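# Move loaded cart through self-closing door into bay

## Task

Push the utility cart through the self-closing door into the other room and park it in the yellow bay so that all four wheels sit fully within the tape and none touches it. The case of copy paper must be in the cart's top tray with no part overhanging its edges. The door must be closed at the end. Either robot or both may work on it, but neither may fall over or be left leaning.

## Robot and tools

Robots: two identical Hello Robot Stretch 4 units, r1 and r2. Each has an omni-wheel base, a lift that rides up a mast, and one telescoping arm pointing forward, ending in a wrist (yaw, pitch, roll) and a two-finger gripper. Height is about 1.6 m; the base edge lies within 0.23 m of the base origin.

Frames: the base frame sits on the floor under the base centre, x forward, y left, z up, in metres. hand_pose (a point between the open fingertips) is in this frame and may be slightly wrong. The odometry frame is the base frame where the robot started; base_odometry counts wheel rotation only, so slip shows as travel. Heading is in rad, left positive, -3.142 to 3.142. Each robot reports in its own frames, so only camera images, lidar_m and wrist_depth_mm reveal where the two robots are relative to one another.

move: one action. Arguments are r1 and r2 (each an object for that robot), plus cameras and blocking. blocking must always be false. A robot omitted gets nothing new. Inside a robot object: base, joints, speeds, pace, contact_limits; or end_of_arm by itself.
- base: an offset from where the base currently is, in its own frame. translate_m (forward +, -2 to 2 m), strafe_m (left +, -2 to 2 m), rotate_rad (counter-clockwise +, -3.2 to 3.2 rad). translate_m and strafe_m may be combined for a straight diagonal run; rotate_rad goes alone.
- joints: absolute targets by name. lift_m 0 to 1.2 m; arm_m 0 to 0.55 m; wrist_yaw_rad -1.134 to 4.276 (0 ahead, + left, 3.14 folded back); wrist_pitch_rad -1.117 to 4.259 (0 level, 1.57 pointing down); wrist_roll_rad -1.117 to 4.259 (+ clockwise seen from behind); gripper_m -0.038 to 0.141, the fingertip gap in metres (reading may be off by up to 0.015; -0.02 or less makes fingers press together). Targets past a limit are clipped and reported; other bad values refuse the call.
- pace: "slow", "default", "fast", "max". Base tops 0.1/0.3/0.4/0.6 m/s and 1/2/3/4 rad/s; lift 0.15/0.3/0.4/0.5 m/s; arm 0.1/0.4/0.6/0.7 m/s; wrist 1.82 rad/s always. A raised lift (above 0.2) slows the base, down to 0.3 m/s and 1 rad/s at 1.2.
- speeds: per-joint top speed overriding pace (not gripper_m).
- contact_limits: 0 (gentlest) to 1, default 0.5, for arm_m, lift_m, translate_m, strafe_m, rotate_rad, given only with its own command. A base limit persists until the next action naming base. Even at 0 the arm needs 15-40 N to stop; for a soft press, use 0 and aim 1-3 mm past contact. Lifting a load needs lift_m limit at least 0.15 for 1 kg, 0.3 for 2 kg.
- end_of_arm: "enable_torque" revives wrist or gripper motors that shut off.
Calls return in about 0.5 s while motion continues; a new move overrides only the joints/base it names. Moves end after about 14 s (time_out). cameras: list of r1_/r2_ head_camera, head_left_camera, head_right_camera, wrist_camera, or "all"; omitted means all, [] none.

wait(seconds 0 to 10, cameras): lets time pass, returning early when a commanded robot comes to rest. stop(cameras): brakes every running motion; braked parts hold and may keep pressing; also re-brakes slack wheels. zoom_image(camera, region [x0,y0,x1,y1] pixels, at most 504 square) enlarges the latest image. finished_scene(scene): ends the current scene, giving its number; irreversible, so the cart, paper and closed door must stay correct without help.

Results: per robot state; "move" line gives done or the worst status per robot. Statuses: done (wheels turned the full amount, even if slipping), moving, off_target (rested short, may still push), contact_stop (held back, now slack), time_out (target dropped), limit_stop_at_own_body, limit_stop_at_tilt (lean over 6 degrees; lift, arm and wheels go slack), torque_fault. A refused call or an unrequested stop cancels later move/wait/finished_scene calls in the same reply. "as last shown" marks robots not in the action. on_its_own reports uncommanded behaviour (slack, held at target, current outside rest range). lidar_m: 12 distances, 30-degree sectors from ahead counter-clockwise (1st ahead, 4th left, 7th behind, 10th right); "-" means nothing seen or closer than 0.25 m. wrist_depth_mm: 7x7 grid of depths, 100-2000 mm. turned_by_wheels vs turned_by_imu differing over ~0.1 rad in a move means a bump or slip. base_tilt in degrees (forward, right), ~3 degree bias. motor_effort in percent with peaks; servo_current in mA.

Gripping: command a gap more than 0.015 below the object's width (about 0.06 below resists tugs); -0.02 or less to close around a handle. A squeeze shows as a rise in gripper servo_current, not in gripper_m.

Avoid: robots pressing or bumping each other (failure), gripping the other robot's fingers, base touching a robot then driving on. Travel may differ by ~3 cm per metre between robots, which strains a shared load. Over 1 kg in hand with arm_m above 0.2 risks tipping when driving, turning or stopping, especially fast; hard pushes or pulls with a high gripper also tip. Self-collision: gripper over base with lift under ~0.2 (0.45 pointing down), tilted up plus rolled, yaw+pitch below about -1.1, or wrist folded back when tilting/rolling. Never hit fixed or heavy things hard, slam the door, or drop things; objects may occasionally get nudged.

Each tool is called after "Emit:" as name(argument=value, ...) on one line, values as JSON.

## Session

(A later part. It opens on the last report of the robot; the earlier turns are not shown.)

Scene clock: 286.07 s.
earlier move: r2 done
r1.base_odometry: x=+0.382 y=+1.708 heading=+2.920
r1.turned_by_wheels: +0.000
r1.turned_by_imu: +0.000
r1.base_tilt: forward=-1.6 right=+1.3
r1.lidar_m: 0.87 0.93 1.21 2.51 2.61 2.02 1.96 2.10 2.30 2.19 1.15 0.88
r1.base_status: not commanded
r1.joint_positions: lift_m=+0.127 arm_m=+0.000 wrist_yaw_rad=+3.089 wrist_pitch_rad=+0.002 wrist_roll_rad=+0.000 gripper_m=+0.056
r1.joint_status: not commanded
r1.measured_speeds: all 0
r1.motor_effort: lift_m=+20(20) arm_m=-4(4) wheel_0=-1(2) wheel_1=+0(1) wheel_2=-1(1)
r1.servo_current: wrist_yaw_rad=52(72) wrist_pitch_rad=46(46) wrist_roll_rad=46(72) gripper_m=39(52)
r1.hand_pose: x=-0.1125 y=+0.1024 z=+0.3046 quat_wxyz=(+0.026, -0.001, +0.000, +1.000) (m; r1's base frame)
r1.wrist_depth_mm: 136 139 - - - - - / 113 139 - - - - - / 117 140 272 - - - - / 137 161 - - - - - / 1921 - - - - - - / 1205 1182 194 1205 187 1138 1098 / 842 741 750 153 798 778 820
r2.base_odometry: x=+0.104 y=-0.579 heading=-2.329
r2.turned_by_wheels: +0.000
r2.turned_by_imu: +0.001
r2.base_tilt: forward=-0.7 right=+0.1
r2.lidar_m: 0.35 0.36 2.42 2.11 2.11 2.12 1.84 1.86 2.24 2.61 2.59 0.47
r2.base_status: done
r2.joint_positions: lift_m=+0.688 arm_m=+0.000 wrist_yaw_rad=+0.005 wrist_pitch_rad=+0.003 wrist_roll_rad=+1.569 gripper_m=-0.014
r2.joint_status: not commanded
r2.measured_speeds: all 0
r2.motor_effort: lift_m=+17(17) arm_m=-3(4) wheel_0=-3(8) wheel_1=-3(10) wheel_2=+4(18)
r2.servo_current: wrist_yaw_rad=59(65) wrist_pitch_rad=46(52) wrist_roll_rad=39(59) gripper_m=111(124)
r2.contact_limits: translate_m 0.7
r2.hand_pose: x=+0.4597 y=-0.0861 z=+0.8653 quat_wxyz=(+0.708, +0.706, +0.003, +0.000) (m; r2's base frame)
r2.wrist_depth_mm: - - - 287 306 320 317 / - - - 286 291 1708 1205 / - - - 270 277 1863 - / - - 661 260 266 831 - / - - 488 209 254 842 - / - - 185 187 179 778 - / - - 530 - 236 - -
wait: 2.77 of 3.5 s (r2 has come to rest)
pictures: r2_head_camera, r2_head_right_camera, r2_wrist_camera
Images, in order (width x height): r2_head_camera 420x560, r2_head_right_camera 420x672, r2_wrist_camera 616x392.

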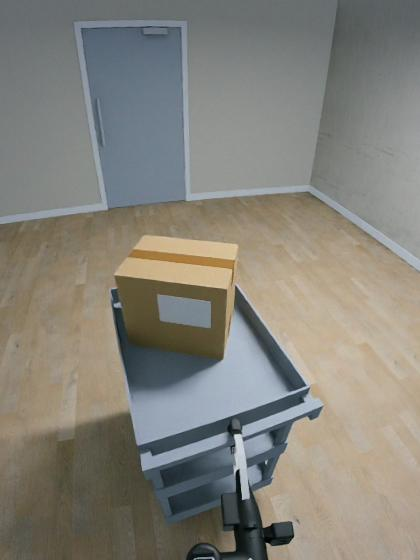

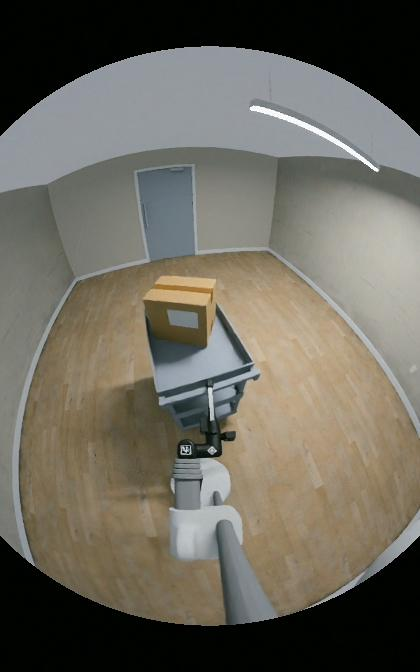

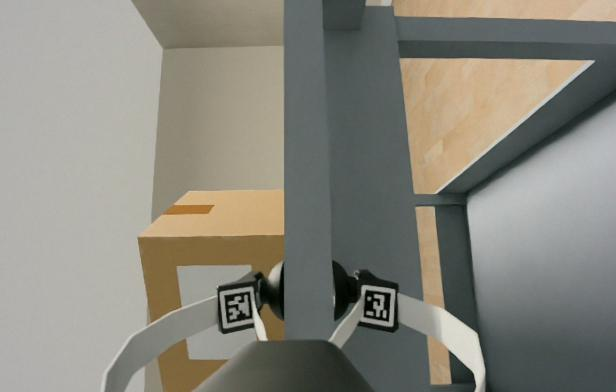

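Emit:
move(blocking=false, r2={"joints":{"gripper_m":0.10},"pace":"default"}, cameras=[])

Emit:
wait(seconds=1.2, cameras=[])

Emit:
move(blocking=false, r2={"base":{"translate_m":-0.25}}, cameras=[])

Emit:
wait(seconds=2.5, cameras=[])

Emit:
move(blocking=false, r2={"base":{"rotate_rad":0.25},"joints":{"lift_m":0.92,"wrist_roll_rad":0.0}}, cameras=[])

Emit:
wait(seconds=1.5, cameras=["r2_head_camera","r2_head_right_camera","r2_wrist_camera"])

Scene clock: 312.00 s.
move: r2 moving
r1: as last shown
r1.turned_by_imu: -0.002
r1.base_tilt: forward=-1.6 right=+1.2
r1.lidar_m: 0.88 0.95 1.19 2.50 2.62 2.02 1.96 2.09 2.30 2.16 1.13 0.86
r1.servo_current: wrist_yaw_rad=46(59) wrist_pitch_rad=46(46) wrist_roll_rad=46(59) gripper_m=46(46)
r1.wrist_depth_mm: 136 138 - - - - - / 113 139 - - - - - / 117 140 272 - - - - / 137 161 - - - - - / 1921 - - - - - - / 1205 1205 193 1205 187 1182 1118 / 854 741 750 153 788 788 820
r2.base_odometry: x=+0.104 y=-0.579 heading=-2.329
r2.turned_by_wheels: +0.000
r2.turned_by_imu: +0.004
r2.base_tilt: forward=-0.7 right=+0.0
r2.lidar_m: 0.35 0.38 2.44 2.10 2.10 2.10 1.85 1.83 2.20 2.62 2.64 0.49
r2.base_status: not commanded
r2.joint_positions: lift_m=+0.688 arm_m=+0.000 wrist_yaw_rad=+0.003 wrist_pitch_rad=+0.003 wrist_roll_rad=+1.569 gripper_m=+0.009
r2.joint_status: gripper_m moving
r2.measured_speeds: all 0
r2.motor_effort: lift_m=+17(17) arm_m=-3(4) wheel_0=-2(3) wheel_1=-3(3) wheel_2=+4(4)
r2.servo_current: wrist_yaw_rad=39(72) wrist_pitch_rad=39(46) wrist_roll_rad=52(59) gripper_m=72(111)
r2.contact_limits: translate_m 0.7
r2.hand_pose: x=+0.4596 y=-0.0865 z=+0.8653 quat_wxyz=(+0.708, +0.706, +0.002, +0.000) (m; r2's base frame)
r2.wrist_depth_mm: - - - 290 312 322 319 / - - - 289 296 1618 1182 / - - - 276 282 1863 - / - - 668 264 267 831 - / - - 488 212 258 854 - / - - 193 191 182 - - / - - 530 - 238 - -
pictures: none
No camera images: "cameras" was empty.

Scene clock: 313.20 s.
earlier move: r2 moving
r1.base_odometry: x=+0.382 y=+1.708 heading=+2.920
r1.turned_by_wheels: +0.000
r1.turned_by_imu: +0.000
r1.base_tilt: forward=-1.6 right=+1.3
r1.lidar_m: 0.89 0.94 1.18 2.52 2.62 2.04 1.94 2.10 2.27 2.20 1.15 0.88
r1.base_status: not commanded
r1.joint_positions: lift_m=+0.127 arm_m=+0.000 wrist_yaw_rad=+3.089 wrist_pitch_rad=+0.002 wrist_roll_rad=+0.000 gripper_m=+0.056
r1.joint_status: not commanded
r1.measured_speeds: all 0
r1.motor_effort: lift_m=+20(20) arm_m=-4(4) wheel_0=-1(2) wheel_1=+0(1) wheel_2=-1(1)
r1.servo_current: wrist_yaw_rad=52(78) wrist_pitch_rad=46(46) wrist_roll_rad=52(59) gripper_m=39(46)
r1.hand_pose: x=-0.1125 y=+0.1024 z=+0.3046 quat_wxyz=(+0.026, -0.001, +0.000, +1.000) (m; r1's base frame)
r1.wrist_depth_mm: 136 138 - - - - - / 113 139 - - - - - / 117 139 271 - - - - / 137 162 - - - - - / 1921 - - - - - - / 1205 1182 194 1205 187 1182 1118 / 842 750 759 153 798 778 809
r2.base_odometry: x=+0.104 y=-0.579 heading=-2.329
r2.turned_by_wheels: +0.000
r2.turned_by_imu: +0.000
r2.base_tilt: forward=-0.7 right=+0.1
r2.lidar_m: 0.37 0.37 2.43 2.09 2.13 2.09 1.85 1.85 2.24 2.60 2.63 0.46
r2.base_status: not commanded
r2.joint_positions: lift_m=+0.688 arm_m=+0.000 wrist_yaw_rad=+0.003 wrist_pitch_rad=+0.003 wrist_roll_rad=+1.569 gripper_m=+0.100
r2.joint_status: gripper_m moving
r2.measured_speeds: all 0
r2.motor_effort: lift_m=+17(17) arm_m=-3(4) wheel_0=-3(3) wheel_1=-3(3) wheel_2=+4(4)
r2.servo_current: wrist_yaw_rad=52(72) wrist_pitch_rad=39(46) wrist_roll_rad=46(59) gripper_m=85(111)
r2.contact_limits: translate_m 0.7
r2.hand_pose: x=+0.4596 y=-0.0865 z=+0.8653 quat_wxyz=(+0.708, +0.706, +0.002, +0.000) (m; r2's base frame)
r2.wrist_depth_mm: - - - 286 317 317 322 / - - - 293 301 1618 1182 / - - - 282 287 1708 - / - - 683 272 274 878 - / - - 492 206 263 866 - / - - 194 197 195 - - / - - 539 - 245 - -
wait: 1.20 s; no rest
pictures: none
No camera images: "cameras" was empty.

Scene clock: 313.70 s.
earlier move: r2 done
move: r2 moving
r1: as last shown
r1.base_tilt: forward=-1.6 right=+1.2
r1.lidar_m: 0.88 0.93 1.16 2.50 2.61 2.04 1.98 2.08 2.27 2.21 1.13 0.88
r1.motor_effort: lift_m=+20(20) arm_m=-4(4) wheel_0=-1(2) wheel_1=+0(0) wheel_2=-1(1)
r1.servo_current: wrist_yaw_rad=52(65) wrist_pitch_rad=33(52) wrist_roll_rad=39(65) gripper_m=39(46)
r1.wrist_depth_mm: 136 139 - - - - - / 113 139 - - - - - / 117 140 272 - - - - / 137 161 - - - - - / 1921 - - - - - - / 1205 1182 193 1182 187 1182 1138 / 854 750 750 154 788 788 820
r2.base_odometry: x=+0.126 y=-0.557 heading=-2.329
r2.turned_by_wheels: +0.000
r2.turned_by_imu: +0.000
r2.base_tilt: forward=-0.6 right=+0.1
r2.lidar_m: 0.40 0.42 2.43 2.11 2.09 2.07 1.83 1.84 2.18 2.62 2.62 0.50
r2.base_status: translate_m moving
r2.joint_positions: lift_m=+0.688 arm_m=+0.000 wrist_yaw_rad=+0.003 wrist_pitch_rad=+0.003 wrist_roll_rad=+1.569 gripper_m=+0.100
r2.joint_status: all done
r2.measured_speeds: translate_m=-0.122 strafe_m=-0.001 rotate_rad=+0.002 lift_m=+0.000 arm_m=+0.000 wrist_yaw_rad=+0.000 wrist_pitch_rad=+0.000 wrist_roll_rad=+0.000
r2.motor_effort: lift_m=+17(17) arm_m=-3(4) wheel_0=-5(9) wheel_1=-6(8) wheel_2=+11(12)
r2.servo_current: wrist_yaw_rad=46(65) wrist_pitch_rad=39(46) wrist_roll_rad=39(59) gripper_m=52(59)
r2.hand_pose: x=+0.4596 y=-0.0865 z=+0.8653 quat_wxyz=(+0.708, +0.706, +0.002, +0.000) (m; r2's base frame)
r2.wrist_depth_mm: - - - 298 347 1366 1042 / - - - 327 336 1499 364 / - - - 309 317 1808 - / - - 707 296 300 820 - / - - 517 233 287 891 - / - - 194 221 195 - - / - - 564 - - 809 -
pictures: none
No camera images: "cameras" was empty.

Scene clock: 315.50 s.
earlier move: r2 done
r1.base_odometry: x=+0.382 y=+1.708 heading=+2.920
r1.turned_by_wheels: +0.000
r1.turned_by_imu: +0.000
r1.base_tilt: forward=-1.6 right=+1.3
r1.lidar_m: 0.86 0.92 1.20 2.50 2.62 2.05 1.98 2.09 2.29 2.18 1.14 0.88
r1.base_status: not commanded
r1.joint_positions: lift_m=+0.127 arm_m=+0.000 wrist_yaw_rad=+3.089 wrist_pitch_rad=+0.002 wrist_roll_rad=+0.000 gripper_m=+0.056
r1.joint_status: not commanded
r1.measured_speeds: all 0
r1.motor_effort: lift_m=+20(20) arm_m=-4(4) wheel_0=-1(2) wheel_1=+0(1) wheel_2=-1(1)
r1.servo_current: wrist_yaw_rad=52(65) wrist_pitch_rad=46(52) wrist_roll_rad=46(72) gripper_m=39(46)
r1.hand_pose: x=-0.1125 y=+0.1024 z=+0.3046 quat_wxyz=(+0.026, -0.001, +0.000, +1.000) (m; r1's base frame)
r1.wrist_depth_mm: 136 139 - - - - - / 113 139 - - - - - / 117 140 271 - - - - / 137 161 - - - - - / 1983 - - - - - - / 1182 1160 195 1205 187 1138 1098 / 854 750 768 153 788 768 809
r2.base_odometry: x=+0.276 y=-0.398 heading=-2.329
r2.turned_by_wheels: +0.000
r2.turned_by_imu: +0.000
r2.base_tilt: forward=-0.7 right=+0.1
r2.lidar_m: 0.62 3.89 2.39 2.06 2.06 1.84 1.60 1.61 1.95 2.67 2.69 0.76
r2.base_status: done
r2.joint_positions: lift_m=+0.688 arm_m=+0.000 wrist_yaw_rad=+0.003 wrist_pitch_rad=+0.003 wrist_roll_rad=+1.569 gripper_m=+0.100
r2.joint_status: all done
r2.measured_speeds: all 0
r2.motor_effort: lift_m=+17(17) arm_m=-4(4) wheel_0=-3(11) wheel_1=-4(9) wheel_2=+4(13)
r2.servo_current: wrist_yaw_rad=59(65) wrist_pitch_rad=33(46) wrist_roll_rad=46(59) gripper_m=46(59)
r2.hand_pose: x=+0.4595 y=-0.0866 z=+0.8653 quat_wxyz=(+0.708, +0.706, +0.002, +0.000) (m; r2's base frame)
r2.wrist_depth_mm: - - - - - 1708 1182 / - - - - - 1708 1138 / - - - 559 - 778 549 / - - - 530 - - 521 / - - 750 504 1118 - 500 / - - 193 480 187 - 477 / - - - - - - 459
wait: 1.80 of 2.5 s (r2 has come to rest)
pictures: none
No camera images: "cameras" was empty.

Scene clock: 316.00 s.
move: r2 moving
r1: as last shown
r1.base_tilt: forward=-1.6 right=+1.2
r1.lidar_m: 0.88 0.92 1.20 2.49 2.64 2.04 1.97 2.09 2.29 2.21 1.18 0.85
r1.servo_current: wrist_yaw_rad=39(65) wrist_pitch_rad=39(52) wrist_roll_rad=39(78) gripper_m=39(46)
r1.wrist_depth_mm: 136 139 - - - - - / 113 139 - - - - - / 117 140 273 - - - - / 137 161 - - - - - / 1921 - - - - - - / 1182 1182 194 1182 187 1138 1118 / 854 750 759 153 788 778 820
r2.base_odometry: x=+0.276 y=-0.398 heading=-2.121
r2.turned_by_wheels: +0.208
r2.turned_by_imu: +0.202
r2.base_tilt: forward=-0.7 right=+0.1
r2.lidar_m: 0.61 3.00 2.15 2.06 2.17 1.67 1.59 1.64 2.28 2.65 2.77 0.68
r2.base_status: rotate_rad moving
r2.joint_positions: lift_m=+0.726 arm_m=+0.000 wrist_yaw_rad=+0.003 wrist_pitch_rad=+0.003 wrist_roll_rad=+0.981 gripper_m=+0.100
r2.joint_status: lift_m moving; wrist_roll_rad moving
r2.measured_speeds: translate_m=+0.000 strafe_m=+0.002 rotate_rad=+0.438 lift_m=+0.146 arm_m=+0.000 wrist_yaw_rad=+0.000 wrist_pitch_rad=+0.000 wrist_roll_rad=-1.820
r2.motor_effort: lift_m=+22(25) arm_m=-3(4) wheel_0=-4(9) wheel_1=-3(10) wheel_2=-5(11)
r2.servo_current: wrist_yaw_rad=59(59) wrist_pitch_rad=46(46) wrist_roll_rad=91(124) gripper_m=52(52)
r2.hand_pose: x=+0.4595 y=-0.0866 z=+0.9029 quat_wxyz=(+0.882, +0.471, +0.002, +0.000) (m; r2's base frame)
r2.wrist_depth_mm: - - - - - 445 - / - - - 854 - 480 1808 / - - - 723 477 - 1708 / - - - 768 469 1078 - / - - - 809 466 - - / - - 193 402 187 - 473 / - - - - 466 - 473
pictures: none
No camera images: "cameras" was empty.

Scene clock: 317.50 s.
earlier move: r2 moving
r1.base_odometry: x=+0.382 y=+1.708 heading=+2.920
r1.turned_by_wheels: +0.000
r1.turned_by_imu: +0.000
r1.base_tilt: forward=-1.6 right=+1.3
r1.lidar_m: 0.87 0.90 1.18 2.49 2.62 2.04 1.96 2.05 2.27 2.20 1.15 0.89
r1.base_status: not commanded
r1.joint_positions: lift_m=+0.127 arm_m=+0.000 wrist_yaw_rad=+3.089 wrist_pitch_rad=+0.002 wrist_roll_rad=+0.000 gripper_m=+0.056
r1.joint_status: not commanded
r1.measured_speeds: all 0
r1.motor_effort: lift_m=+20(20) arm_m=-4(4) wheel_0=-1(2) wheel_1=+0(1) wheel_2=-1(1)
r1.servo_current: wrist_yaw_rad=39(65) wrist_pitch_rad=46(52) wrist_roll_rad=33(78) gripper_m=39(52)
r1.hand_pose: x=-0.1125 y=+0.1024 z=+0.3046 quat_wxyz=(+0.026, -0.001, +0.000, +1.000) (m; r1's base frame)
r1.wrist_depth_mm: 136 139 - - - - - / 113 139 - - - - - / 118 140 272 - - - - / 137 162 - - - - - / 1921 - - - - - - / 1182 1205 194 1182 187 1160 1118 / 854 741 750 153 788 778 831
r2.base_odometry: x=+0.276 y=-0.398 heading=-2.080
r2.turned_by_wheels: +0.042
r2.turned_by_imu: +0.041
r2.base_tilt: forward=-0.7 right=+0.1
r2.lidar_m: 0.60 2.93 2.13 2.04 2.22 1.66 1.60 1.70 2.38 2.66 2.79 0.65
r2.base_status: done
r2.joint_positions: lift_m=+0.920 arm_m=+0.000 wrist_yaw_rad=+0.003 wrist_pitch_rad=+0.003 wrist_roll_rad=+0.002 gripper_m=+0.100
r2.joint_status: lift_m moving; wrist_roll_rad moving
r2.measured_speeds: all 0
r2.motor_effort: lift_m=+21(25) arm_m=-3(4) wheel_0=-2(9) wheel_1=-4(10) wheel_2=-5(11)
r2.servo_current: wrist_yaw_rad=39(65) wrist_pitch_rad=46(52) wrist_roll_rad=33(124) gripper_m=52(52)
r2.hand_pose: x=+0.4595 y=-0.0866 z=+1.0970 quat_wxyz=(+1.000, +0.001, +0.002, +0.001) (m; r2's base frame)
r2.wrist_depth_mm: - - - - - - - / - - - - - - - / - - - - - - - / - - - - - - - / - - - 820 715 - - / - - 195 820 194 - - / - - - - 699 - 634
wait: 1.50 s; no rest
pictures: r2_head_camera, r2_head_right_camera, r2_wrist_camera
Images, in order (width x height): r2_head_camera 420x560, r2_head_right_camera 420x672, r2_wrist_camera 616x392.

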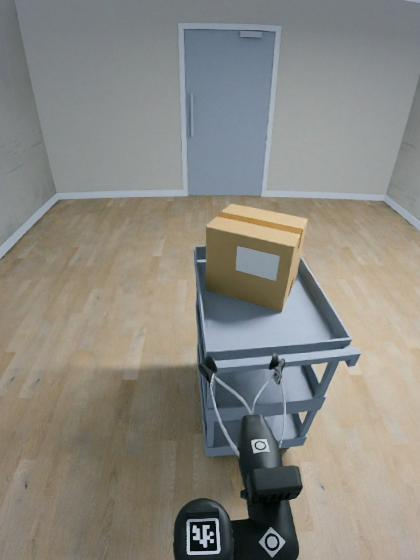

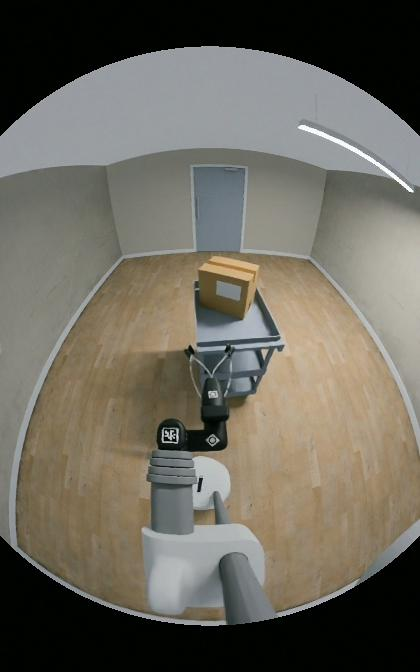

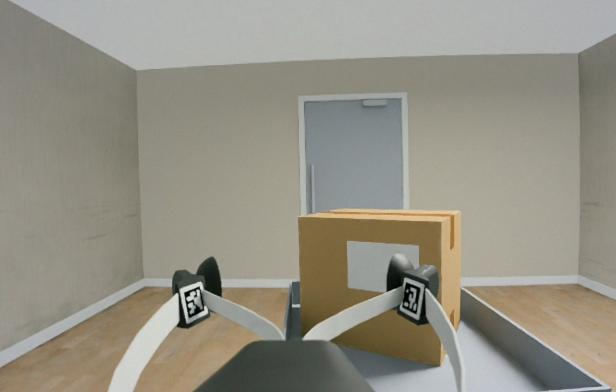

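Emit:
move(blocking=false, r2={"base":{"translate_m":-0.2}}, cameras=["r2_head_camera","r2_wrist_camera"])

Emit:
wait(seconds=3, cameras=["r2_head_camera","r2_wrist_camera","r2_head_left_camera","r2_head_right_camera"])

Scene clock: 348.40 s.
earlier move: r2 done
move: r2 moving
r1: as last shown
r1.turned_by_imu: -0.002
r1.lidar_m: 0.87 0.92 1.18 2.51 2.62 2.05 1.96 2.07 2.28 2.17 1.15 0.88
r1.motor_effort: lift_m=+20(20) arm_m=-4(4) wheel_0=-2(2) wheel_1=+0(0) wheel_2=-1(1)
r1.servo_current: wrist_yaw_rad=52(65) wrist_pitch_rad=39(46) wrist_roll_rad=46(52) gripper_m=39(46)
r1.wrist_depth_mm: 137 138 - - - - - / 113 139 - - - - - / 117 140 270 - - - - / 137 161 - - - - - / 1983 - - - - - - / 1182 1182 193 1205 187 1160 1138 / 842 759 759 153 788 768 820
r2.base_odometry: x=+0.291 y=-0.371 heading=-2.080
r2.turned_by_wheels: +0.000
r2.turned_by_imu: +0.004
r2.base_tilt: forward=-0.7 right=+0.1
r2.lidar_m: 0.65 2.88 2.11 2.05 2.20 1.66 1.57 1.65 2.33 2.66 2.78 0.70
r2.base_status: translate_m moving
r2.joint_positions: lift_m=+0.920 arm_m=+0.000 wrist_yaw_rad=+0.003 wrist_pitch_rad=+0.003 wrist_roll_rad=+0.002 gripper_m=+0.100
r2.joint_status: all done
r2.measured_speeds: translate_m=-0.121 strafe_m=+0.001 rotate_rad=+0.002 lift_m=+0.000 arm_m=+0.000 wrist_yaw_rad=+0.000 wrist_pitch_rad=+0.000 wrist_roll_rad=+0.000
r2.motor_effort: lift_m=+21(21) arm_m=-3(4) wheel_0=-6(10) wheel_1=-8(9) wheel_2=+12(12)
r2.servo_current: wrist_yaw_rad=46(52) wrist_pitch_rad=46(46) wrist_roll_rad=39(52) gripper_m=46(59)
r2.hand_pose: x=+0.4595 y=-0.0866 z=+1.0970 quat_wxyz=(+1.000, +0.001, +0.002, +0.001) (m; r2's base frame)
r2.wrist_depth_mm: - - - - - - - / - - - - - - - / - - - - - - - / - - - - - - - / - - - 854 750 - - / - - 195 820 195 - - / - - - - - - 627
pictures: r2_head_camera, r2_wrist_camera
Images, in order (width x height): r2_head_camera 420x560, r2_wrist_camera 616x392.

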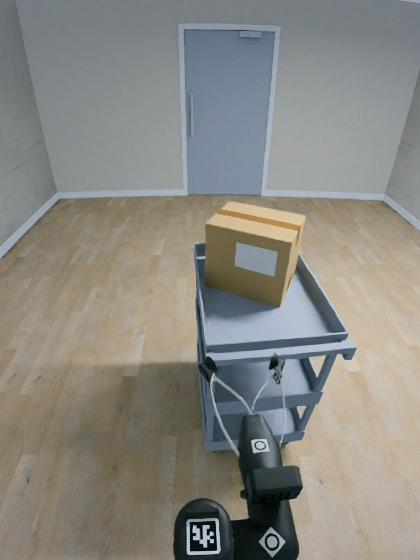

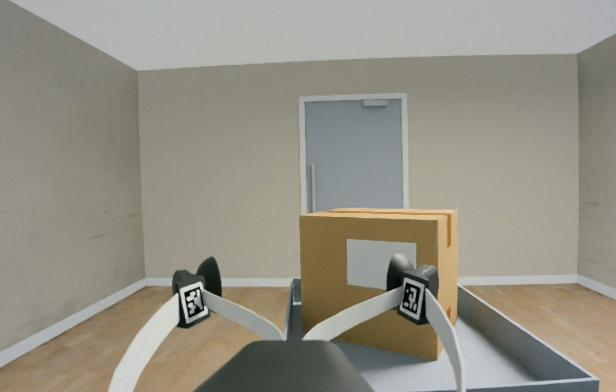

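Scene clock: 349.97 s.
earlier move: r2 done
r1.base_odometry: x=+0.382 y=+1.708 heading=+2.920
r1.turned_by_wheels: +0.000
r1.turned_by_imu: +0.000
r1.base_tilt: forward=-1.6 right=+1.3
r1.lidar_m: 0.88 0.93 1.18 2.50 2.63 2.04 1.95 2.07 2.30 2.18 1.17 0.88
r1.base_status: not commanded
r1.joint_positions: lift_m=+0.127 arm_m=+0.000 wrist_yaw_rad=+3.089 wrist_pitch_rad=+0.002 wrist_roll_rad=+0.000 gripper_m=+0.056
r1.joint_status: not commanded
r1.measured_speeds: all 0
r1.motor_effort: lift_m=+20(20) arm_m=-4(4) wheel_0=-1(2) wheel_1=+0(1) wheel_2=-1(1)
r1.servo_current: wrist_yaw_rad=52(72) wrist_pitch_rad=39(46) wrist_roll_rad=46(65) gripper_m=33(46)
r1.hand_pose: x=-0.1125 y=+0.1024 z=+0.3046 quat_wxyz=(+0.026, -0.001, +0.000, +1.000) (m; r1's base frame)
r1.wrist_depth_mm: 136 139 - - - - - / 113 139 - - - - - / 117 139 271 - - - - / 137 162 - - - - - / 1921 - - - - - - / 1205 1182 194 1205 188 1160 1138 / 842 750 768 153 778 778 820
r2.base_odometry: x=+0.373 y=-0.224 heading=-2.080
r2.turned_by_wheels: +0.000
r2.turned_by_imu: +0.000
r2.base_tilt: forward=-0.6 right=+0.1
r2.lidar_m: 0.81 2.89 2.12 2.03 1.96 1.47 1.40 1.49 2.10 2.65 2.81 0.87
r2.base_status: done
r2.joint_positions: lift_m=+0.920 arm_m=+0.000 wrist_yaw_rad=+0.003 wrist_pitch_rad=+0.003 wrist_roll_rad=+0.002 gripper_m=+0.100
r2.joint_status: all done
r2.measured_speeds: all 0
r2.motor_effort: lift_m=+21(21) arm_m=-4(4) wheel_0=-3(10) wheel_1=-3(9) wheel_2=+4(13)
r2.servo_current: wrist_yaw_rad=46(52) wrist_pitch_rad=39(46) wrist_roll_rad=46(65) gripper_m=46(59)
r2.hand_pose: x=+0.4595 y=-0.0866 z=+1.0970 quat_wxyz=(+1.000, +0.001, +0.002, +0.001) (m; r2's base frame)
r2.wrist_depth_mm: - - - - - - - / - - - - - - - / - - - - - - - / - - - - - - - / - - - 1008 917 - - / - - 195 1025 191 - - / - - - - - - -
wait: 1.57 of 3 s (r2 has come to rest)
pictures: r2_head_camera, r2_head_left_camera, r2_head_right_camera, r2_wrist_camera
Images, in order (width x height): r2_head_camera 420x560, r2_head_left_camera 420x672, r2_head_right_camera 420x672, r2_wrist_camera 616x392.

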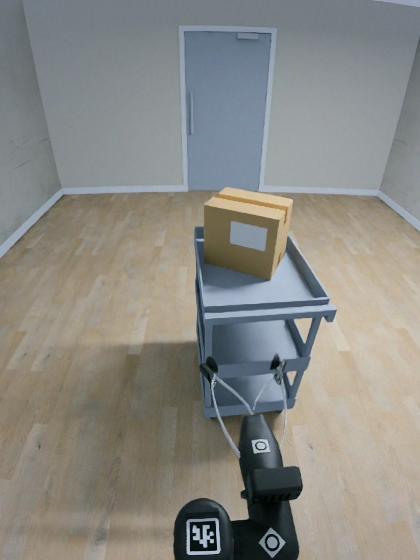

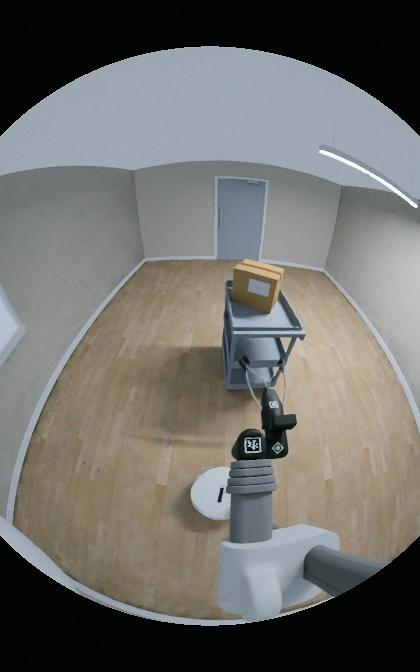

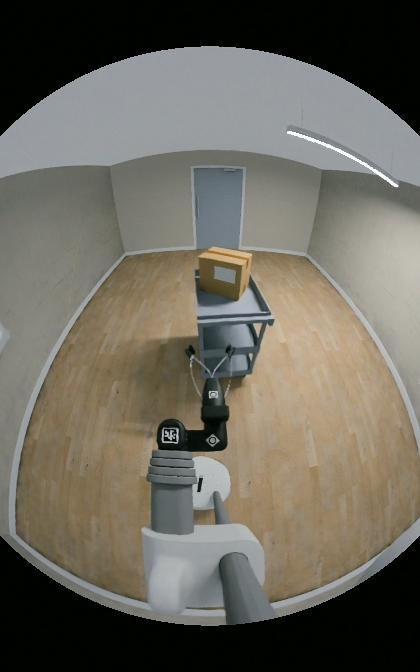

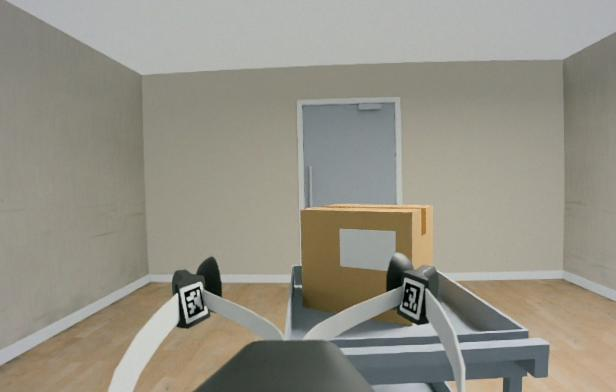

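Emit:
move(blocking=false, r2={"base":{"strafe_m":0.5},"pace":"fast"}, cameras=[])

Emit:
wait(seconds=4, cameras=["r2_head_camera"])

Scene clock: 356.23 s.
move: r2 moving
r1: as last shown
r1.lidar_m: 0.87 0.93 1.17 2.50 2.62 2.04 1.97 2.09 2.29 2.18 1.16 0.87
r1.motor_effort: lift_m=+20(20) arm_m=-4(4) wheel_0=-1(1) wheel_1=+0(0) wheel_2=-1(1)
r1.servo_current: wrist_yaw_rad=46(65) wrist_pitch_rad=46(46) wrist_roll_rad=39(52) gripper_m=46(46)
r1.wrist_depth_mm: 136 139 - - - - - / 113 139 - - - - - / 117 140 271 - - - - / 137 161 - - - - - / 1921 - - - - - - / 1182 1205 193 1182 187 1160 1118 / 842 750 750 154 798 768 820
r2.base_odometry: x=+0.414 y=-0.246 heading=-2.080
r2.turned_by_wheels: +0.000
r2.turned_by_imu: +0.001
r2.base_tilt: forward=-0.7 right=+0.1
r2.lidar_m: 0.81 2.84 2.10 2.01 1.96 1.46 1.41 1.49 2.07 2.69 2.85 0.87
r2.base_status: strafe_m moving
r2.joint_positions: lift_m=+0.920 arm_m=+0.000 wrist_yaw_rad=+0.003 wrist_pitch_rad=+0.003 wrist_roll_rad=+0.002 gripper_m=+0.100
r2.joint_status: not commanded
r2.measured_speeds: translate_m=+0.001 strafe_m=+0.180 rotate_rad=-0.006 lift_m=+0.000 arm_m=+0.000 wrist_yaw_rad=+0.000 wrist_pitch_rad=+0.000 wrist_roll_rad=+0.000
r2.motor_effort: lift_m=+21(21) arm_m=-3(4) wheel_0=-10(13) wheel_1=+12(13) wheel_2=+0(3)
r2.servo_current: wrist_yaw_rad=52(59) wrist_pitch_rad=39(46) wrist_roll_rad=52(59) gripper_m=52(59)
r2.hand_pose: x=+0.4595 y=-0.0866 z=+1.0970 quat_wxyz=(+1.000, +0.001, +0.002, +0.001) (m; r2's base frame)
r2.wrist_depth_mm: - - - - - - - / - - - - - - - / - - - - - - - / - - - - - - - / - - - - 931 - - / - - 195 1008 191 - - / - - - - - - -
pictures: none
No camera images: "cameras" was empty.

Scene clock: 358.37 s.
earlier move: r2 done
r1.base_odometry: x=+0.382 y=+1.708 heading=+2.920
r1.turned_by_wheels: +0.000
r1.turned_by_imu: +0.000
r1.base_tilt: forward=-1.6 right=+1.3
r1.lidar_m: 0.88 0.94 1.19 2.51 2.64 2.04 1.97 2.10 2.25 2.20 1.16 0.87
r1.base_status: not commanded
r1.joint_positions: lift_m=+0.127 arm_m=+0.000 wrist_yaw_rad=+3.089 wrist_pitch_rad=+0.002 wrist_roll_rad=+0.000 gripper_m=+0.056
r1.joint_status: not commanded
r1.measured_speeds: all 0
r1.motor_effort: lift_m=+20(20) arm_m=-4(4) wheel_0=-1(2) wheel_1=+0(1) wheel_2=-1(1)
r1.servo_current: wrist_yaw_rad=65(72) wrist_pitch_rad=33(52) wrist_roll_rad=65(65) gripper_m=39(52)
r1.hand_pose: x=-0.1125 y=+0.1024 z=+0.3046 quat_wxyz=(+0.026, -0.001, +0.000, +1.000) (m; r1's base frame)
r1.wrist_depth_mm: 136 139 - - - - - / 113 139 - - - - - / 117 140 270 - - - - / 137 161 - - - - - / 1983 - - - - - - / 1160 1182 193 1182 187 1138 1138 / 854 750 759 153 809 778 809
r2.base_odometry: x=+0.810 y=-0.467 heading=-2.080
r2.turned_by_wheels: +0.000
r2.turned_by_imu: +0.001
r2.base_tilt: forward=-0.7 right=+0.1
r2.lidar_m: 4.39 2.19 1.62 1.56 1.68 1.44 1.38 1.47 2.06 3.15 1.22 0.98
r2.base_status: done
r2.joint_positions: lift_m=+0.920 arm_m=+0.000 wrist_yaw_rad=+0.003 wrist_pitch_rad=+0.003 wrist_roll_rad=+0.002 gripper_m=+0.100
r2.joint_status: not commanded
r2.measured_speeds: all 0
r2.motor_effort: lift_m=+21(21) arm_m=-3(4) wheel_0=+1(15) wheel_1=+1(14) wheel_2=+0(3)
r2.servo_current: wrist_yaw_rad=52(59) wrist_pitch_rad=46(46) wrist_roll_rad=46(65) gripper_m=59(59)
r2.hand_pose: x=+0.4595 y=-0.0867 z=+1.0970 quat_wxyz=(+1.000, +0.001, +0.002, +0.001) (m; r2's base frame)
r2.wrist_depth_mm: - - - - - - - / - - - - - - - / - - - - - - - / - - - - - - - / - - - - - 1008 904 / - - 195 - 195 960 917 / - - - - - - -
wait: 2.13 of 4 s (r2 has come to rest)
pictures: r2_head_camera
Images, in order (width x height): r2_head_camera 420x560.

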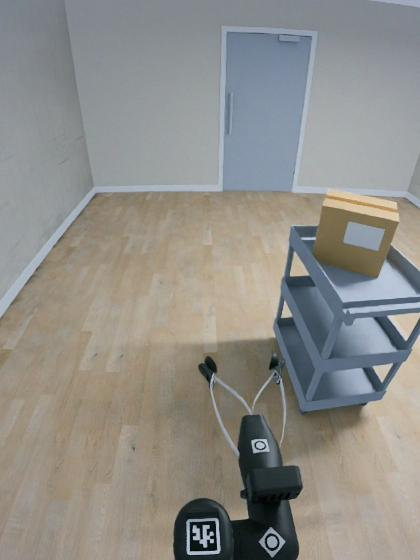

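Emit:
move(blocking=false, r2={"base":{"translate_m":2.0},"pace":"max"}, cameras=[])

Emit:
wait(seconds=8, cameras=["r2_head_camera","r2_wrist_camera","r2_head_right_camera"])

Scene clock: 366.30 s.
move: r2 moving
r1: as last shown
r1.turned_by_imu: -0.001
r1.lidar_m: 0.88 0.93 1.19 2.52 2.64 2.06 1.95 2.09 2.29 2.21 1.17 0.87
r1.motor_effort: lift_m=+20(20) arm_m=-4(4) wheel_0=-2(2) wheel_1=+0(1) wheel_2=-1(1)
r1.servo_current: wrist_yaw_rad=65(65) wrist_pitch_rad=52(52) wrist_roll_rad=59(59) gripper_m=39(46)
r1.wrist_depth_mm: 136 138 - - - - - / 113 139 - - - - - / 117 140 272 - - - - / 137 161 - - - - - / 1983 - - - - - - / 1205 1205 194 1205 188 1160 1118 / 842 750 759 153 788 788 820
r2.base_odometry: x=+0.790 y=-0.502 heading=-2.080
r2.turned_by_wheels: +0.000
r2.turned_by_imu: +0.001
r2.base_tilt: forward=-0.7 right=+0.1
r2.lidar_m: 4.33 2.20 1.62 1.55 1.69 1.51 1.42 1.50 2.12 3.15 1.14 0.94
r2.base_status: translate_m moving
r2.joint_positions: lift_m=+0.920 arm_m=+0.000 wrist_yaw_rad=+0.003 wrist_pitch_rad=+0.003 wrist_roll_rad=+0.002 gripper_m=+0.100
r2.joint_status: not commanded
r2.measured_speeds: translate_m=+0.154 strafe_m=-0.001 rotate_rad=-0.001 lift_m=+0.000 arm_m=+0.000 wrist_yaw_rad=+0.000 wrist_pitch_rad=+0.000 wrist_roll_rad=+0.000
r2.motor_effort: lift_m=+20(21) arm_m=-3(4) wheel_0=+6(9) wheel_1=+10(10) wheel_2=-15(15)
r2.servo_current: wrist_yaw_rad=52(52) wrist_pitch_rad=52(52) wrist_roll_rad=39(59) gripper_m=46(52)
r2.hand_pose: x=+0.4595 y=-0.0867 z=+1.0970 quat_wxyz=(+1.000, +0.001, +0.002, +0.001) (m; r2's base frame)
r2.wrist_depth_mm: - - - - - - - / - - - - - - - / - - - - - - - / - - - - - - - / - - - - - 960 891 / - - 195 - 195 946 891 / - - - - - - 621
pictures: none
No camera images: "cameras" was empty.

Scene clock: 372.50 s.
earlier move: r2 done
r1.base_odometry: x=+0.382 y=+1.708 heading=+2.920
r1.turned_by_wheels: +0.000
r1.turned_by_imu: +0.000
r1.base_tilt: forward=-1.6 right=+1.2
r1.lidar_m: 0.88 0.93 1.17 2.51 2.63 2.06 1.96 2.08 2.28 2.20 1.16 0.89
r1.base_status: not commanded
r1.joint_positions: lift_m=+0.127 arm_m=+0.000 wrist_yaw_rad=+3.089 wrist_pitch_rad=+0.002 wrist_roll_rad=+0.000 gripper_m=+0.056
r1.joint_status: not commanded
r1.measured_speeds: all 0
r1.motor_effort: lift_m=+20(20) arm_m=-4(4) wheel_0=-1(2) wheel_1=+0(1) wheel_2=-1(1)
r1.servo_current: wrist_yaw_rad=52(78) wrist_pitch_rad=39(52) wrist_roll_rad=59(65) gripper_m=46(52)
r1.hand_pose: x=-0.1125 y=+0.1024 z=+0.3046 quat_wxyz=(+0.026, -0.001, +0.000, +1.000) (m; r1's base frame)
r1.wrist_depth_mm: 136 139 - - - - - / 113 139 - - - - - / 118 139 271 - - - - / 137 161 - - - - - / - - - - - - - / 1182 1182 193 1182 187 1160 1138 / 842 750 759 153 788 798 809
r2.base_odometry: x=-0.164 y=-2.214 heading=-2.079
r2.turned_by_wheels: +0.000
r2.turned_by_imu: +0.003
r2.base_tilt: forward=-0.7 right=+0.1
r2.lidar_m: 2.41 2.14 1.58 1.54 1.60 2.27 3.41 0.70 0.71 3.20 3.35 2.52
r2.base_status: done
r2.joint_positions: lift_m=+0.920 arm_m=+0.000 wrist_yaw_rad=+0.003 wrist_pitch_rad=+0.003 wrist_roll_rad=+0.002 gripper_m=+0.100
r2.joint_status: not commanded
r2.measured_speeds: all 0
r2.motor_effort: lift_m=+21(21) arm_m=-3(4) wheel_0=+1(12) wheel_1=+4(10) wheel_2=-2(15)
r2.servo_current: wrist_yaw_rad=39(59) wrist_pitch_rad=46(52) wrist_roll_rad=52(65) gripper_m=46(59)
r2.hand_pose: x=+0.4595 y=-0.0867 z=+1.0970 quat_wxyz=(+1.000, +0.001, +0.002, +0.001) (m; r2's base frame)
r2.wrist_depth_mm: - - - - - - - / - - - - - - - / - - - - - - - / - - - - - - - / - - - - - - - / - - 195 - 195 - - / - - - - - - -
wait: 6.20 of 8 s (r2 has come to rest)
pictures: r2_head_camera, r2_head_right_camera, r2_wrist_camera
Images, in order (width x height): r2_head_camera 420x560, r2_head_right_camera 420x672, r2_wrist_camera 616x392.

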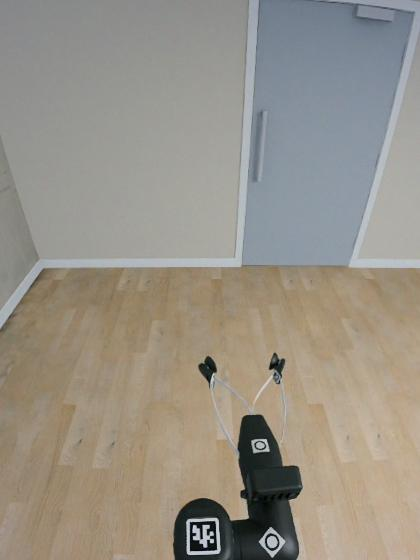

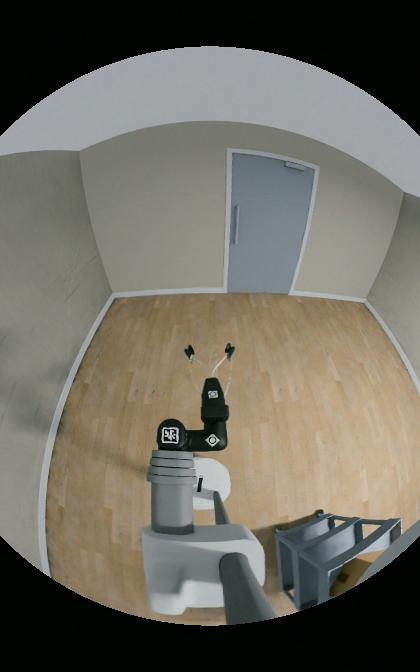

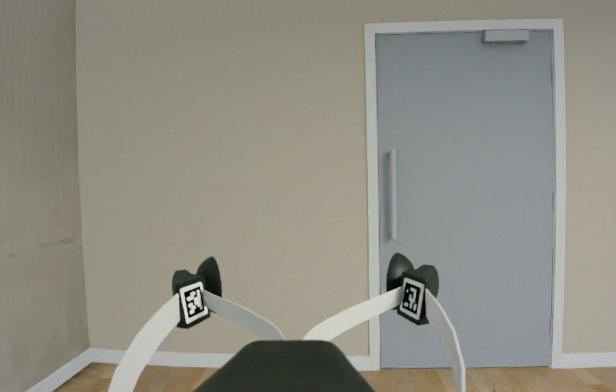

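Emit:
move(blocking=false, r2={"base":{"translate_m":1.6,"strafe_m":-0.46},"pace":"max"}, cameras=[])

Emit:
wait(seconds=8, cameras=["r2_head_camera","r2_wrist_camera"])

Scene clock: 381.60 s.
move: r2 moving
r1: as last shown
r1.turned_by_imu: -0.001
r1.base_tilt: forward=-1.6 right=+1.3
r1.lidar_m: 0.88 0.93 1.20 2.52 2.62 2.03 1.96 2.09 2.28 2.19 1.15 0.86
r1.servo_current: wrist_yaw_rad=33(59) wrist_pitch_rad=46(46) wrist_roll_rad=39(72) gripper_m=46(46)
r1.wrist_depth_mm: 136 139 - - - - - / 113 139 - - - - - / 117 139 272 - - - - / 137 161 - - - - - / 1983 - - - - - - / 1205 1205 194 1205 187 1160 1138 / 854 741 750 153 788 768 820
r2.base_odometry: x=-0.194 y=-2.243 heading=-2.079
r2.turned_by_wheels: +0.000
r2.turned_by_imu: +0.001
r2.base_tilt: forward=-0.6 right=+0.1
r2.lidar_m: 2.36 2.13 1.61 1.54 1.62 2.27 3.49 0.71 0.76 3.20 3.28 2.46
r2.base_status: translate_m moving; strafe_m moving
r2.joint_positions: lift_m=+0.920 arm_m=+0.000 wrist_yaw_rad=+0.003 wrist_pitch_rad=+0.003 wrist_roll_rad=+0.002 gripper_m=+0.100
r2.joint_status: not commanded
r2.measured_speeds: translate_m=+0.153 strafe_m=-0.046 rotate_rad=-0.003 lift_m=+0.000 arm_m=+0.000 wrist_yaw_rad=+0.000 wrist_pitch_rad=+0.000 wrist_roll_rad=+0.000
r2.motor_effort: lift_m=+21(21) arm_m=-3(4) wheel_0=+12(13) wheel_1=+4(6) wheel_2=-14(15)
r2.servo_current: wrist_yaw_rad=39(52) wrist_pitch_rad=46(46) wrist_roll_rad=52(59) gripper_m=46(59)
r2.hand_pose: x=+0.4595 y=-0.0867 z=+1.0970 quat_wxyz=(+1.000, +0.001, +0.002, +0.001) (m; r2's base frame)
r2.wrist_depth_mm: - - - - - - - / - - - - - - - / - - - - - - - / - - - - - - - / - - - - - - - / - - 195 - 195 - - / - - - - - - -
pictures: none
No camera images: "cameras" was empty.

Scene clock: 386.87 s.
earlier move: r2 done
r1.base_odometry: x=+0.382 y=+1.708 heading=+2.920
r1.turned_by_wheels: +0.000
r1.turned_by_imu: +0.000
r1.base_tilt: forward=-1.6 right=+1.3
r1.lidar_m: 0.88 0.93 1.18 2.51 2.64 2.03 1.97 2.08 2.27 2.19 1.17 0.87
r1.base_status: not commanded
r1.joint_positions: lift_m=+0.127 arm_m=+0.000 wrist_yaw_rad=+3.089 wrist_pitch_rad=+0.002 wrist_roll_rad=+0.000 gripper_m=+0.056
r1.joint_status: not commanded
r1.measured_speeds: all 0
r1.motor_effort: lift_m=+20(20) arm_m=-4(5) wheel_0=-1(2) wheel_1=+0(1) wheel_2=-1(1)
r1.servo_current: wrist_yaw_rad=52(72) wrist_pitch_rad=33(52) wrist_roll_rad=46(72) gripper_m=39(52)
r1.hand_pose: x=-0.1125 y=+0.1024 z=+0.3046 quat_wxyz=(+0.026, -0.001, +0.000, +1.000) (m; r1's base frame)
r1.wrist_depth_mm: 136 139 - - - - - / 113 139 - - - - - / 117 139 271 - - - - / 137 161 - - - - - / 1983 - - - - - - / 1182 1160 194 1205 187 1138 1118 / 831 759 750 153 788 768 798
r2.base_odometry: x=-1.345 y=-3.387 heading=-2.079
r2.turned_by_wheels: +0.000
r2.turned_by_imu: +0.003
r2.base_tilt: forward=-0.6 right=+0.1
r2.lidar_m: 0.73 0.86 1.21 1.91 2.03 2.87 2.06 3.89 2.89 2.83 1.14 0.83
r2.base_status: done
r2.joint_positions: lift_m=+0.920 arm_m=+0.000 wrist_yaw_rad=+0.003 wrist_pitch_rad=+0.003 wrist_roll_rad=+0.002 gripper_m=+0.100
r2.joint_status: not commanded
r2.measured_speeds: all 0
r2.motor_effort: lift_m=+21(21) arm_m=-3(4) wheel_0=+3(13) wheel_1=+4(7) wheel_2=-1(16)
r2.servo_current: wrist_yaw_rad=52(59) wrist_pitch_rad=46(46) wrist_roll_rad=46(59) gripper_m=46(59)
r2.hand_pose: x=+0.4595 y=-0.0867 z=+1.0970 quat_wxyz=(+1.000, +0.001, +0.002, +0.001) (m; r2's base frame)
r2.wrist_depth_mm: - - 580 - - - - / - - 580 - - - - / - - 580 508 - - - / - - 585 512 - - - / - - - - - - - / - - 190 162 185 - - / - - - - - - -
wait: 5.27 of 8 s (r2 has come to rest)
pictures: r2_head_camera, r2_wrist_camera
Images, in order (width x height): r2_head_camera 420x560, r2_wrist_camera 616x392.

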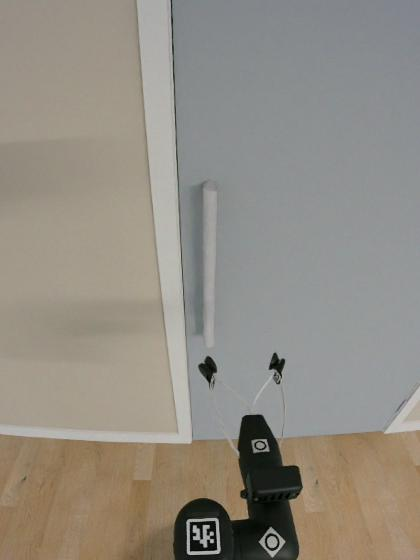

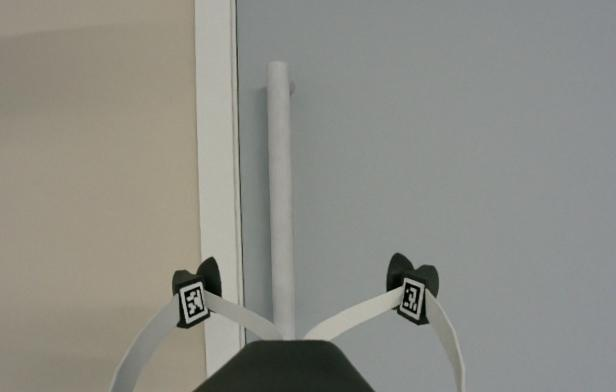

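Emit:
move(blocking=false, r2={"base":{"translate_m":0.26,"strafe_m":0.035},"contact_limits":{"translate_m":0.2}}, cameras=[])

Emit:
wait(seconds=4, cameras=["r2_head_camera","r2_wrist_camera"])

Scene clock: 392.87 s.
move: r2 moving
r1: as last shown
r1.lidar_m: 0.89 0.93 1.16 2.50 2.62 2.05 1.96 2.08 2.29 2.19 1.13 0.89
r1.motor_effort: lift_m=+20(20) arm_m=-4(4) wheel_0=-1(2) wheel_1=+0(1) wheel_2=-1(1)
r1.servo_current: wrist_yaw_rad=39(59) wrist_pitch_rad=39(46) wrist_roll_rad=39(59) gripper_m=39(46)
r1.wrist_depth_mm: 136 139 - - - - - / 113 139 - - - - - / 118 140 272 - - - - / 137 161 - - - - - / 1921 - - - - - - / 1182 1205 194 1182 187 1160 1160 / 854 741 759 153 788 778 820
r2.base_odometry: x=-1.356 y=-3.417 heading=-2.079
r2.turned_by_wheels: +0.000
r2.turned_by_imu: +0.001
r2.base_tilt: forward=-0.7 right=+0.1
r2.lidar_m: 0.71 0.85 1.18 1.92 2.02 2.88 2.10 3.86 2.90 2.74 1.08 0.79
r2.base_status: translate_m moving; strafe_m moving
r2.joint_positions: lift_m=+0.920 arm_m=+0.000 wrist_yaw_rad=+0.003 wrist_pitch_rad=+0.003 wrist_roll_rad=+0.002 gripper_m=+0.100
r2.joint_status: not commanded
r2.measured_speeds: translate_m=+0.121 strafe_m=+0.016 rotate_rad=-0.001 lift_m=+0.000 arm_m=+0.000 wrist_yaw_rad=+0.000 wrist_pitch_rad=+0.000 wrist_roll_rad=+0.000
r2.motor_effort: lift_m=+21(21) arm_m=-3(4) wheel_0=+6(6) wheel_1=+9(9) wheel_2=-12(13)
r2.servo_current: wrist_yaw_rad=52(59) wrist_pitch_rad=46(46) wrist_roll_rad=46(59) gripper_m=52(59)
r2.contact_limits: translate_m 0.2
r2.hand_pose: x=+0.4595 y=-0.0867 z=+1.0970 quat_wxyz=(+1.000, +0.001, +0.002, +0.001) (m; r2's base frame)
r2.wrist_depth_mm: - - 554 - - - - / - - 554 477 - - - / - - 559 480 - - - / - - 559 484 - - - / - - 559 492 - - - / - - 190 162 185 - - / - - 569 - - - -
pictures: none
No camera images: "cameras" was empty.

Scene clock: 394.70 s.
earlier move: r2 done
r1.base_odometry: x=+0.382 y=+1.708 heading=+2.920
r1.turned_by_wheels: +0.000
r1.turned_by_imu: +0.000
r1.base_tilt: forward=-1.6 right=+1.3
r1.lidar_m: 0.88 0.93 1.19 2.52 2.63 2.05 1.95 2.06 2.29 2.19 1.14 0.88
r1.base_status: not commanded
r1.joint_positions: lift_m=+0.127 arm_m=+0.000 wrist_yaw_rad=+3.089 wrist_pitch_rad=+0.002 wrist_roll_rad=+0.000 gripper_m=+0.056
r1.joint_status: not commanded
r1.measured_speeds: all 0
r1.motor_effort: lift_m=+20(20) arm_m=-4(4) wheel_0=-1(2) wheel_1=+0(1) wheel_2=-1(1)
r1.servo_current: wrist_yaw_rad=39(65) wrist_pitch_rad=46(52) wrist_roll_rad=59(65) gripper_m=39(46)
r1.hand_pose: x=-0.1125 y=+0.1024 z=+0.3046 quat_wxyz=(+0.026, -0.001, +0.000, +1.000) (m; r1's base frame)
r1.wrist_depth_mm: 136 139 - - - - - / 113 139 - - - - - / 117 140 272 - - - - / 137 161 - - - - - / 1863 - - - - - - / 1182 1182 194 1205 187 1160 1138 / 831 750 759 153 798 768 820
r2.base_odometry: x=-1.441 y=-3.631 heading=-2.079
r2.turned_by_wheels: +0.000
r2.turned_by_imu: +0.001
r2.base_tilt: forward=-0.7 right=+0.0
r2.lidar_m: 0.49 0.59 0.84 1.87 2.01 2.79 2.33 3.93 2.96 1.98 0.77 0.58
r2.base_status: done
r2.joint_positions: lift_m=+0.920 arm_m=+0.000 wrist_yaw_rad=+0.003 wrist_pitch_rad=+0.003 wrist_roll_rad=+0.002 gripper_m=+0.100
r2.joint_status: not commanded
r2.measured_speeds: all 0
r2.motor_effort: lift_m=+20(21) arm_m=-3(4) wheel_0=+3(10) wheel_1=+4(10) wheel_2=-2(14)
r2.servo_current: wrist_yaw_rad=46(59) wrist_pitch_rad=46(46) wrist_roll_rad=52(59) gripper_m=52(59)
r2.contact_limits: translate_m 0.2
r2.hand_pose: x=+0.4595 y=-0.0867 z=+1.0970 quat_wxyz=(+1.000, +0.001, +0.002, +0.001) (m; r2's base frame)
r2.wrist_depth_mm: 345 336 329 250 317 314 310 / 347 338 330 259 322 314 312 / 349 342 334 259 324 317 314 / 351 345 334 258 327 319 314 / 355 345 338 262 327 320 315 / 355 347 196 260 196 324 319 / 357 351 332 - 327 327 320
wait: 1.83 of 4 s (r2 has come to rest)
pictures: r2_head_camera, r2_wrist_camera
Images, in order (width x height): r2_head_camera 420x560, r2_wrist_camera 616x392.

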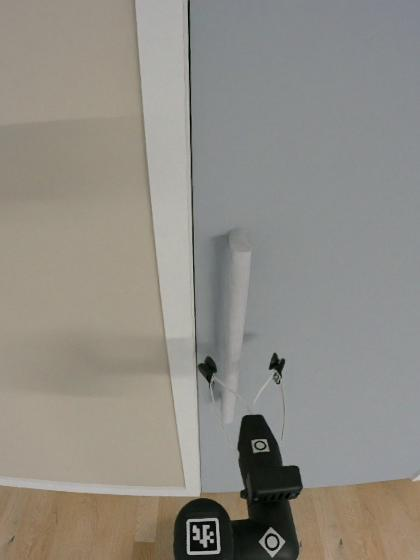

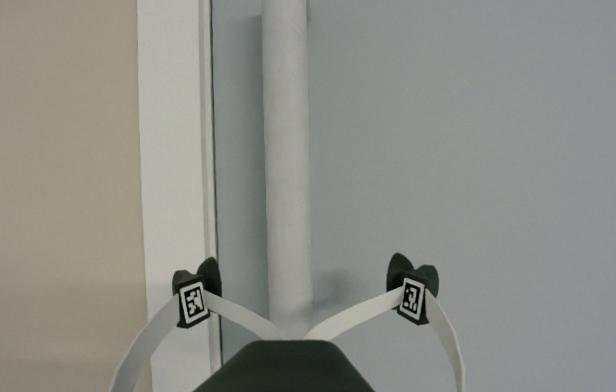

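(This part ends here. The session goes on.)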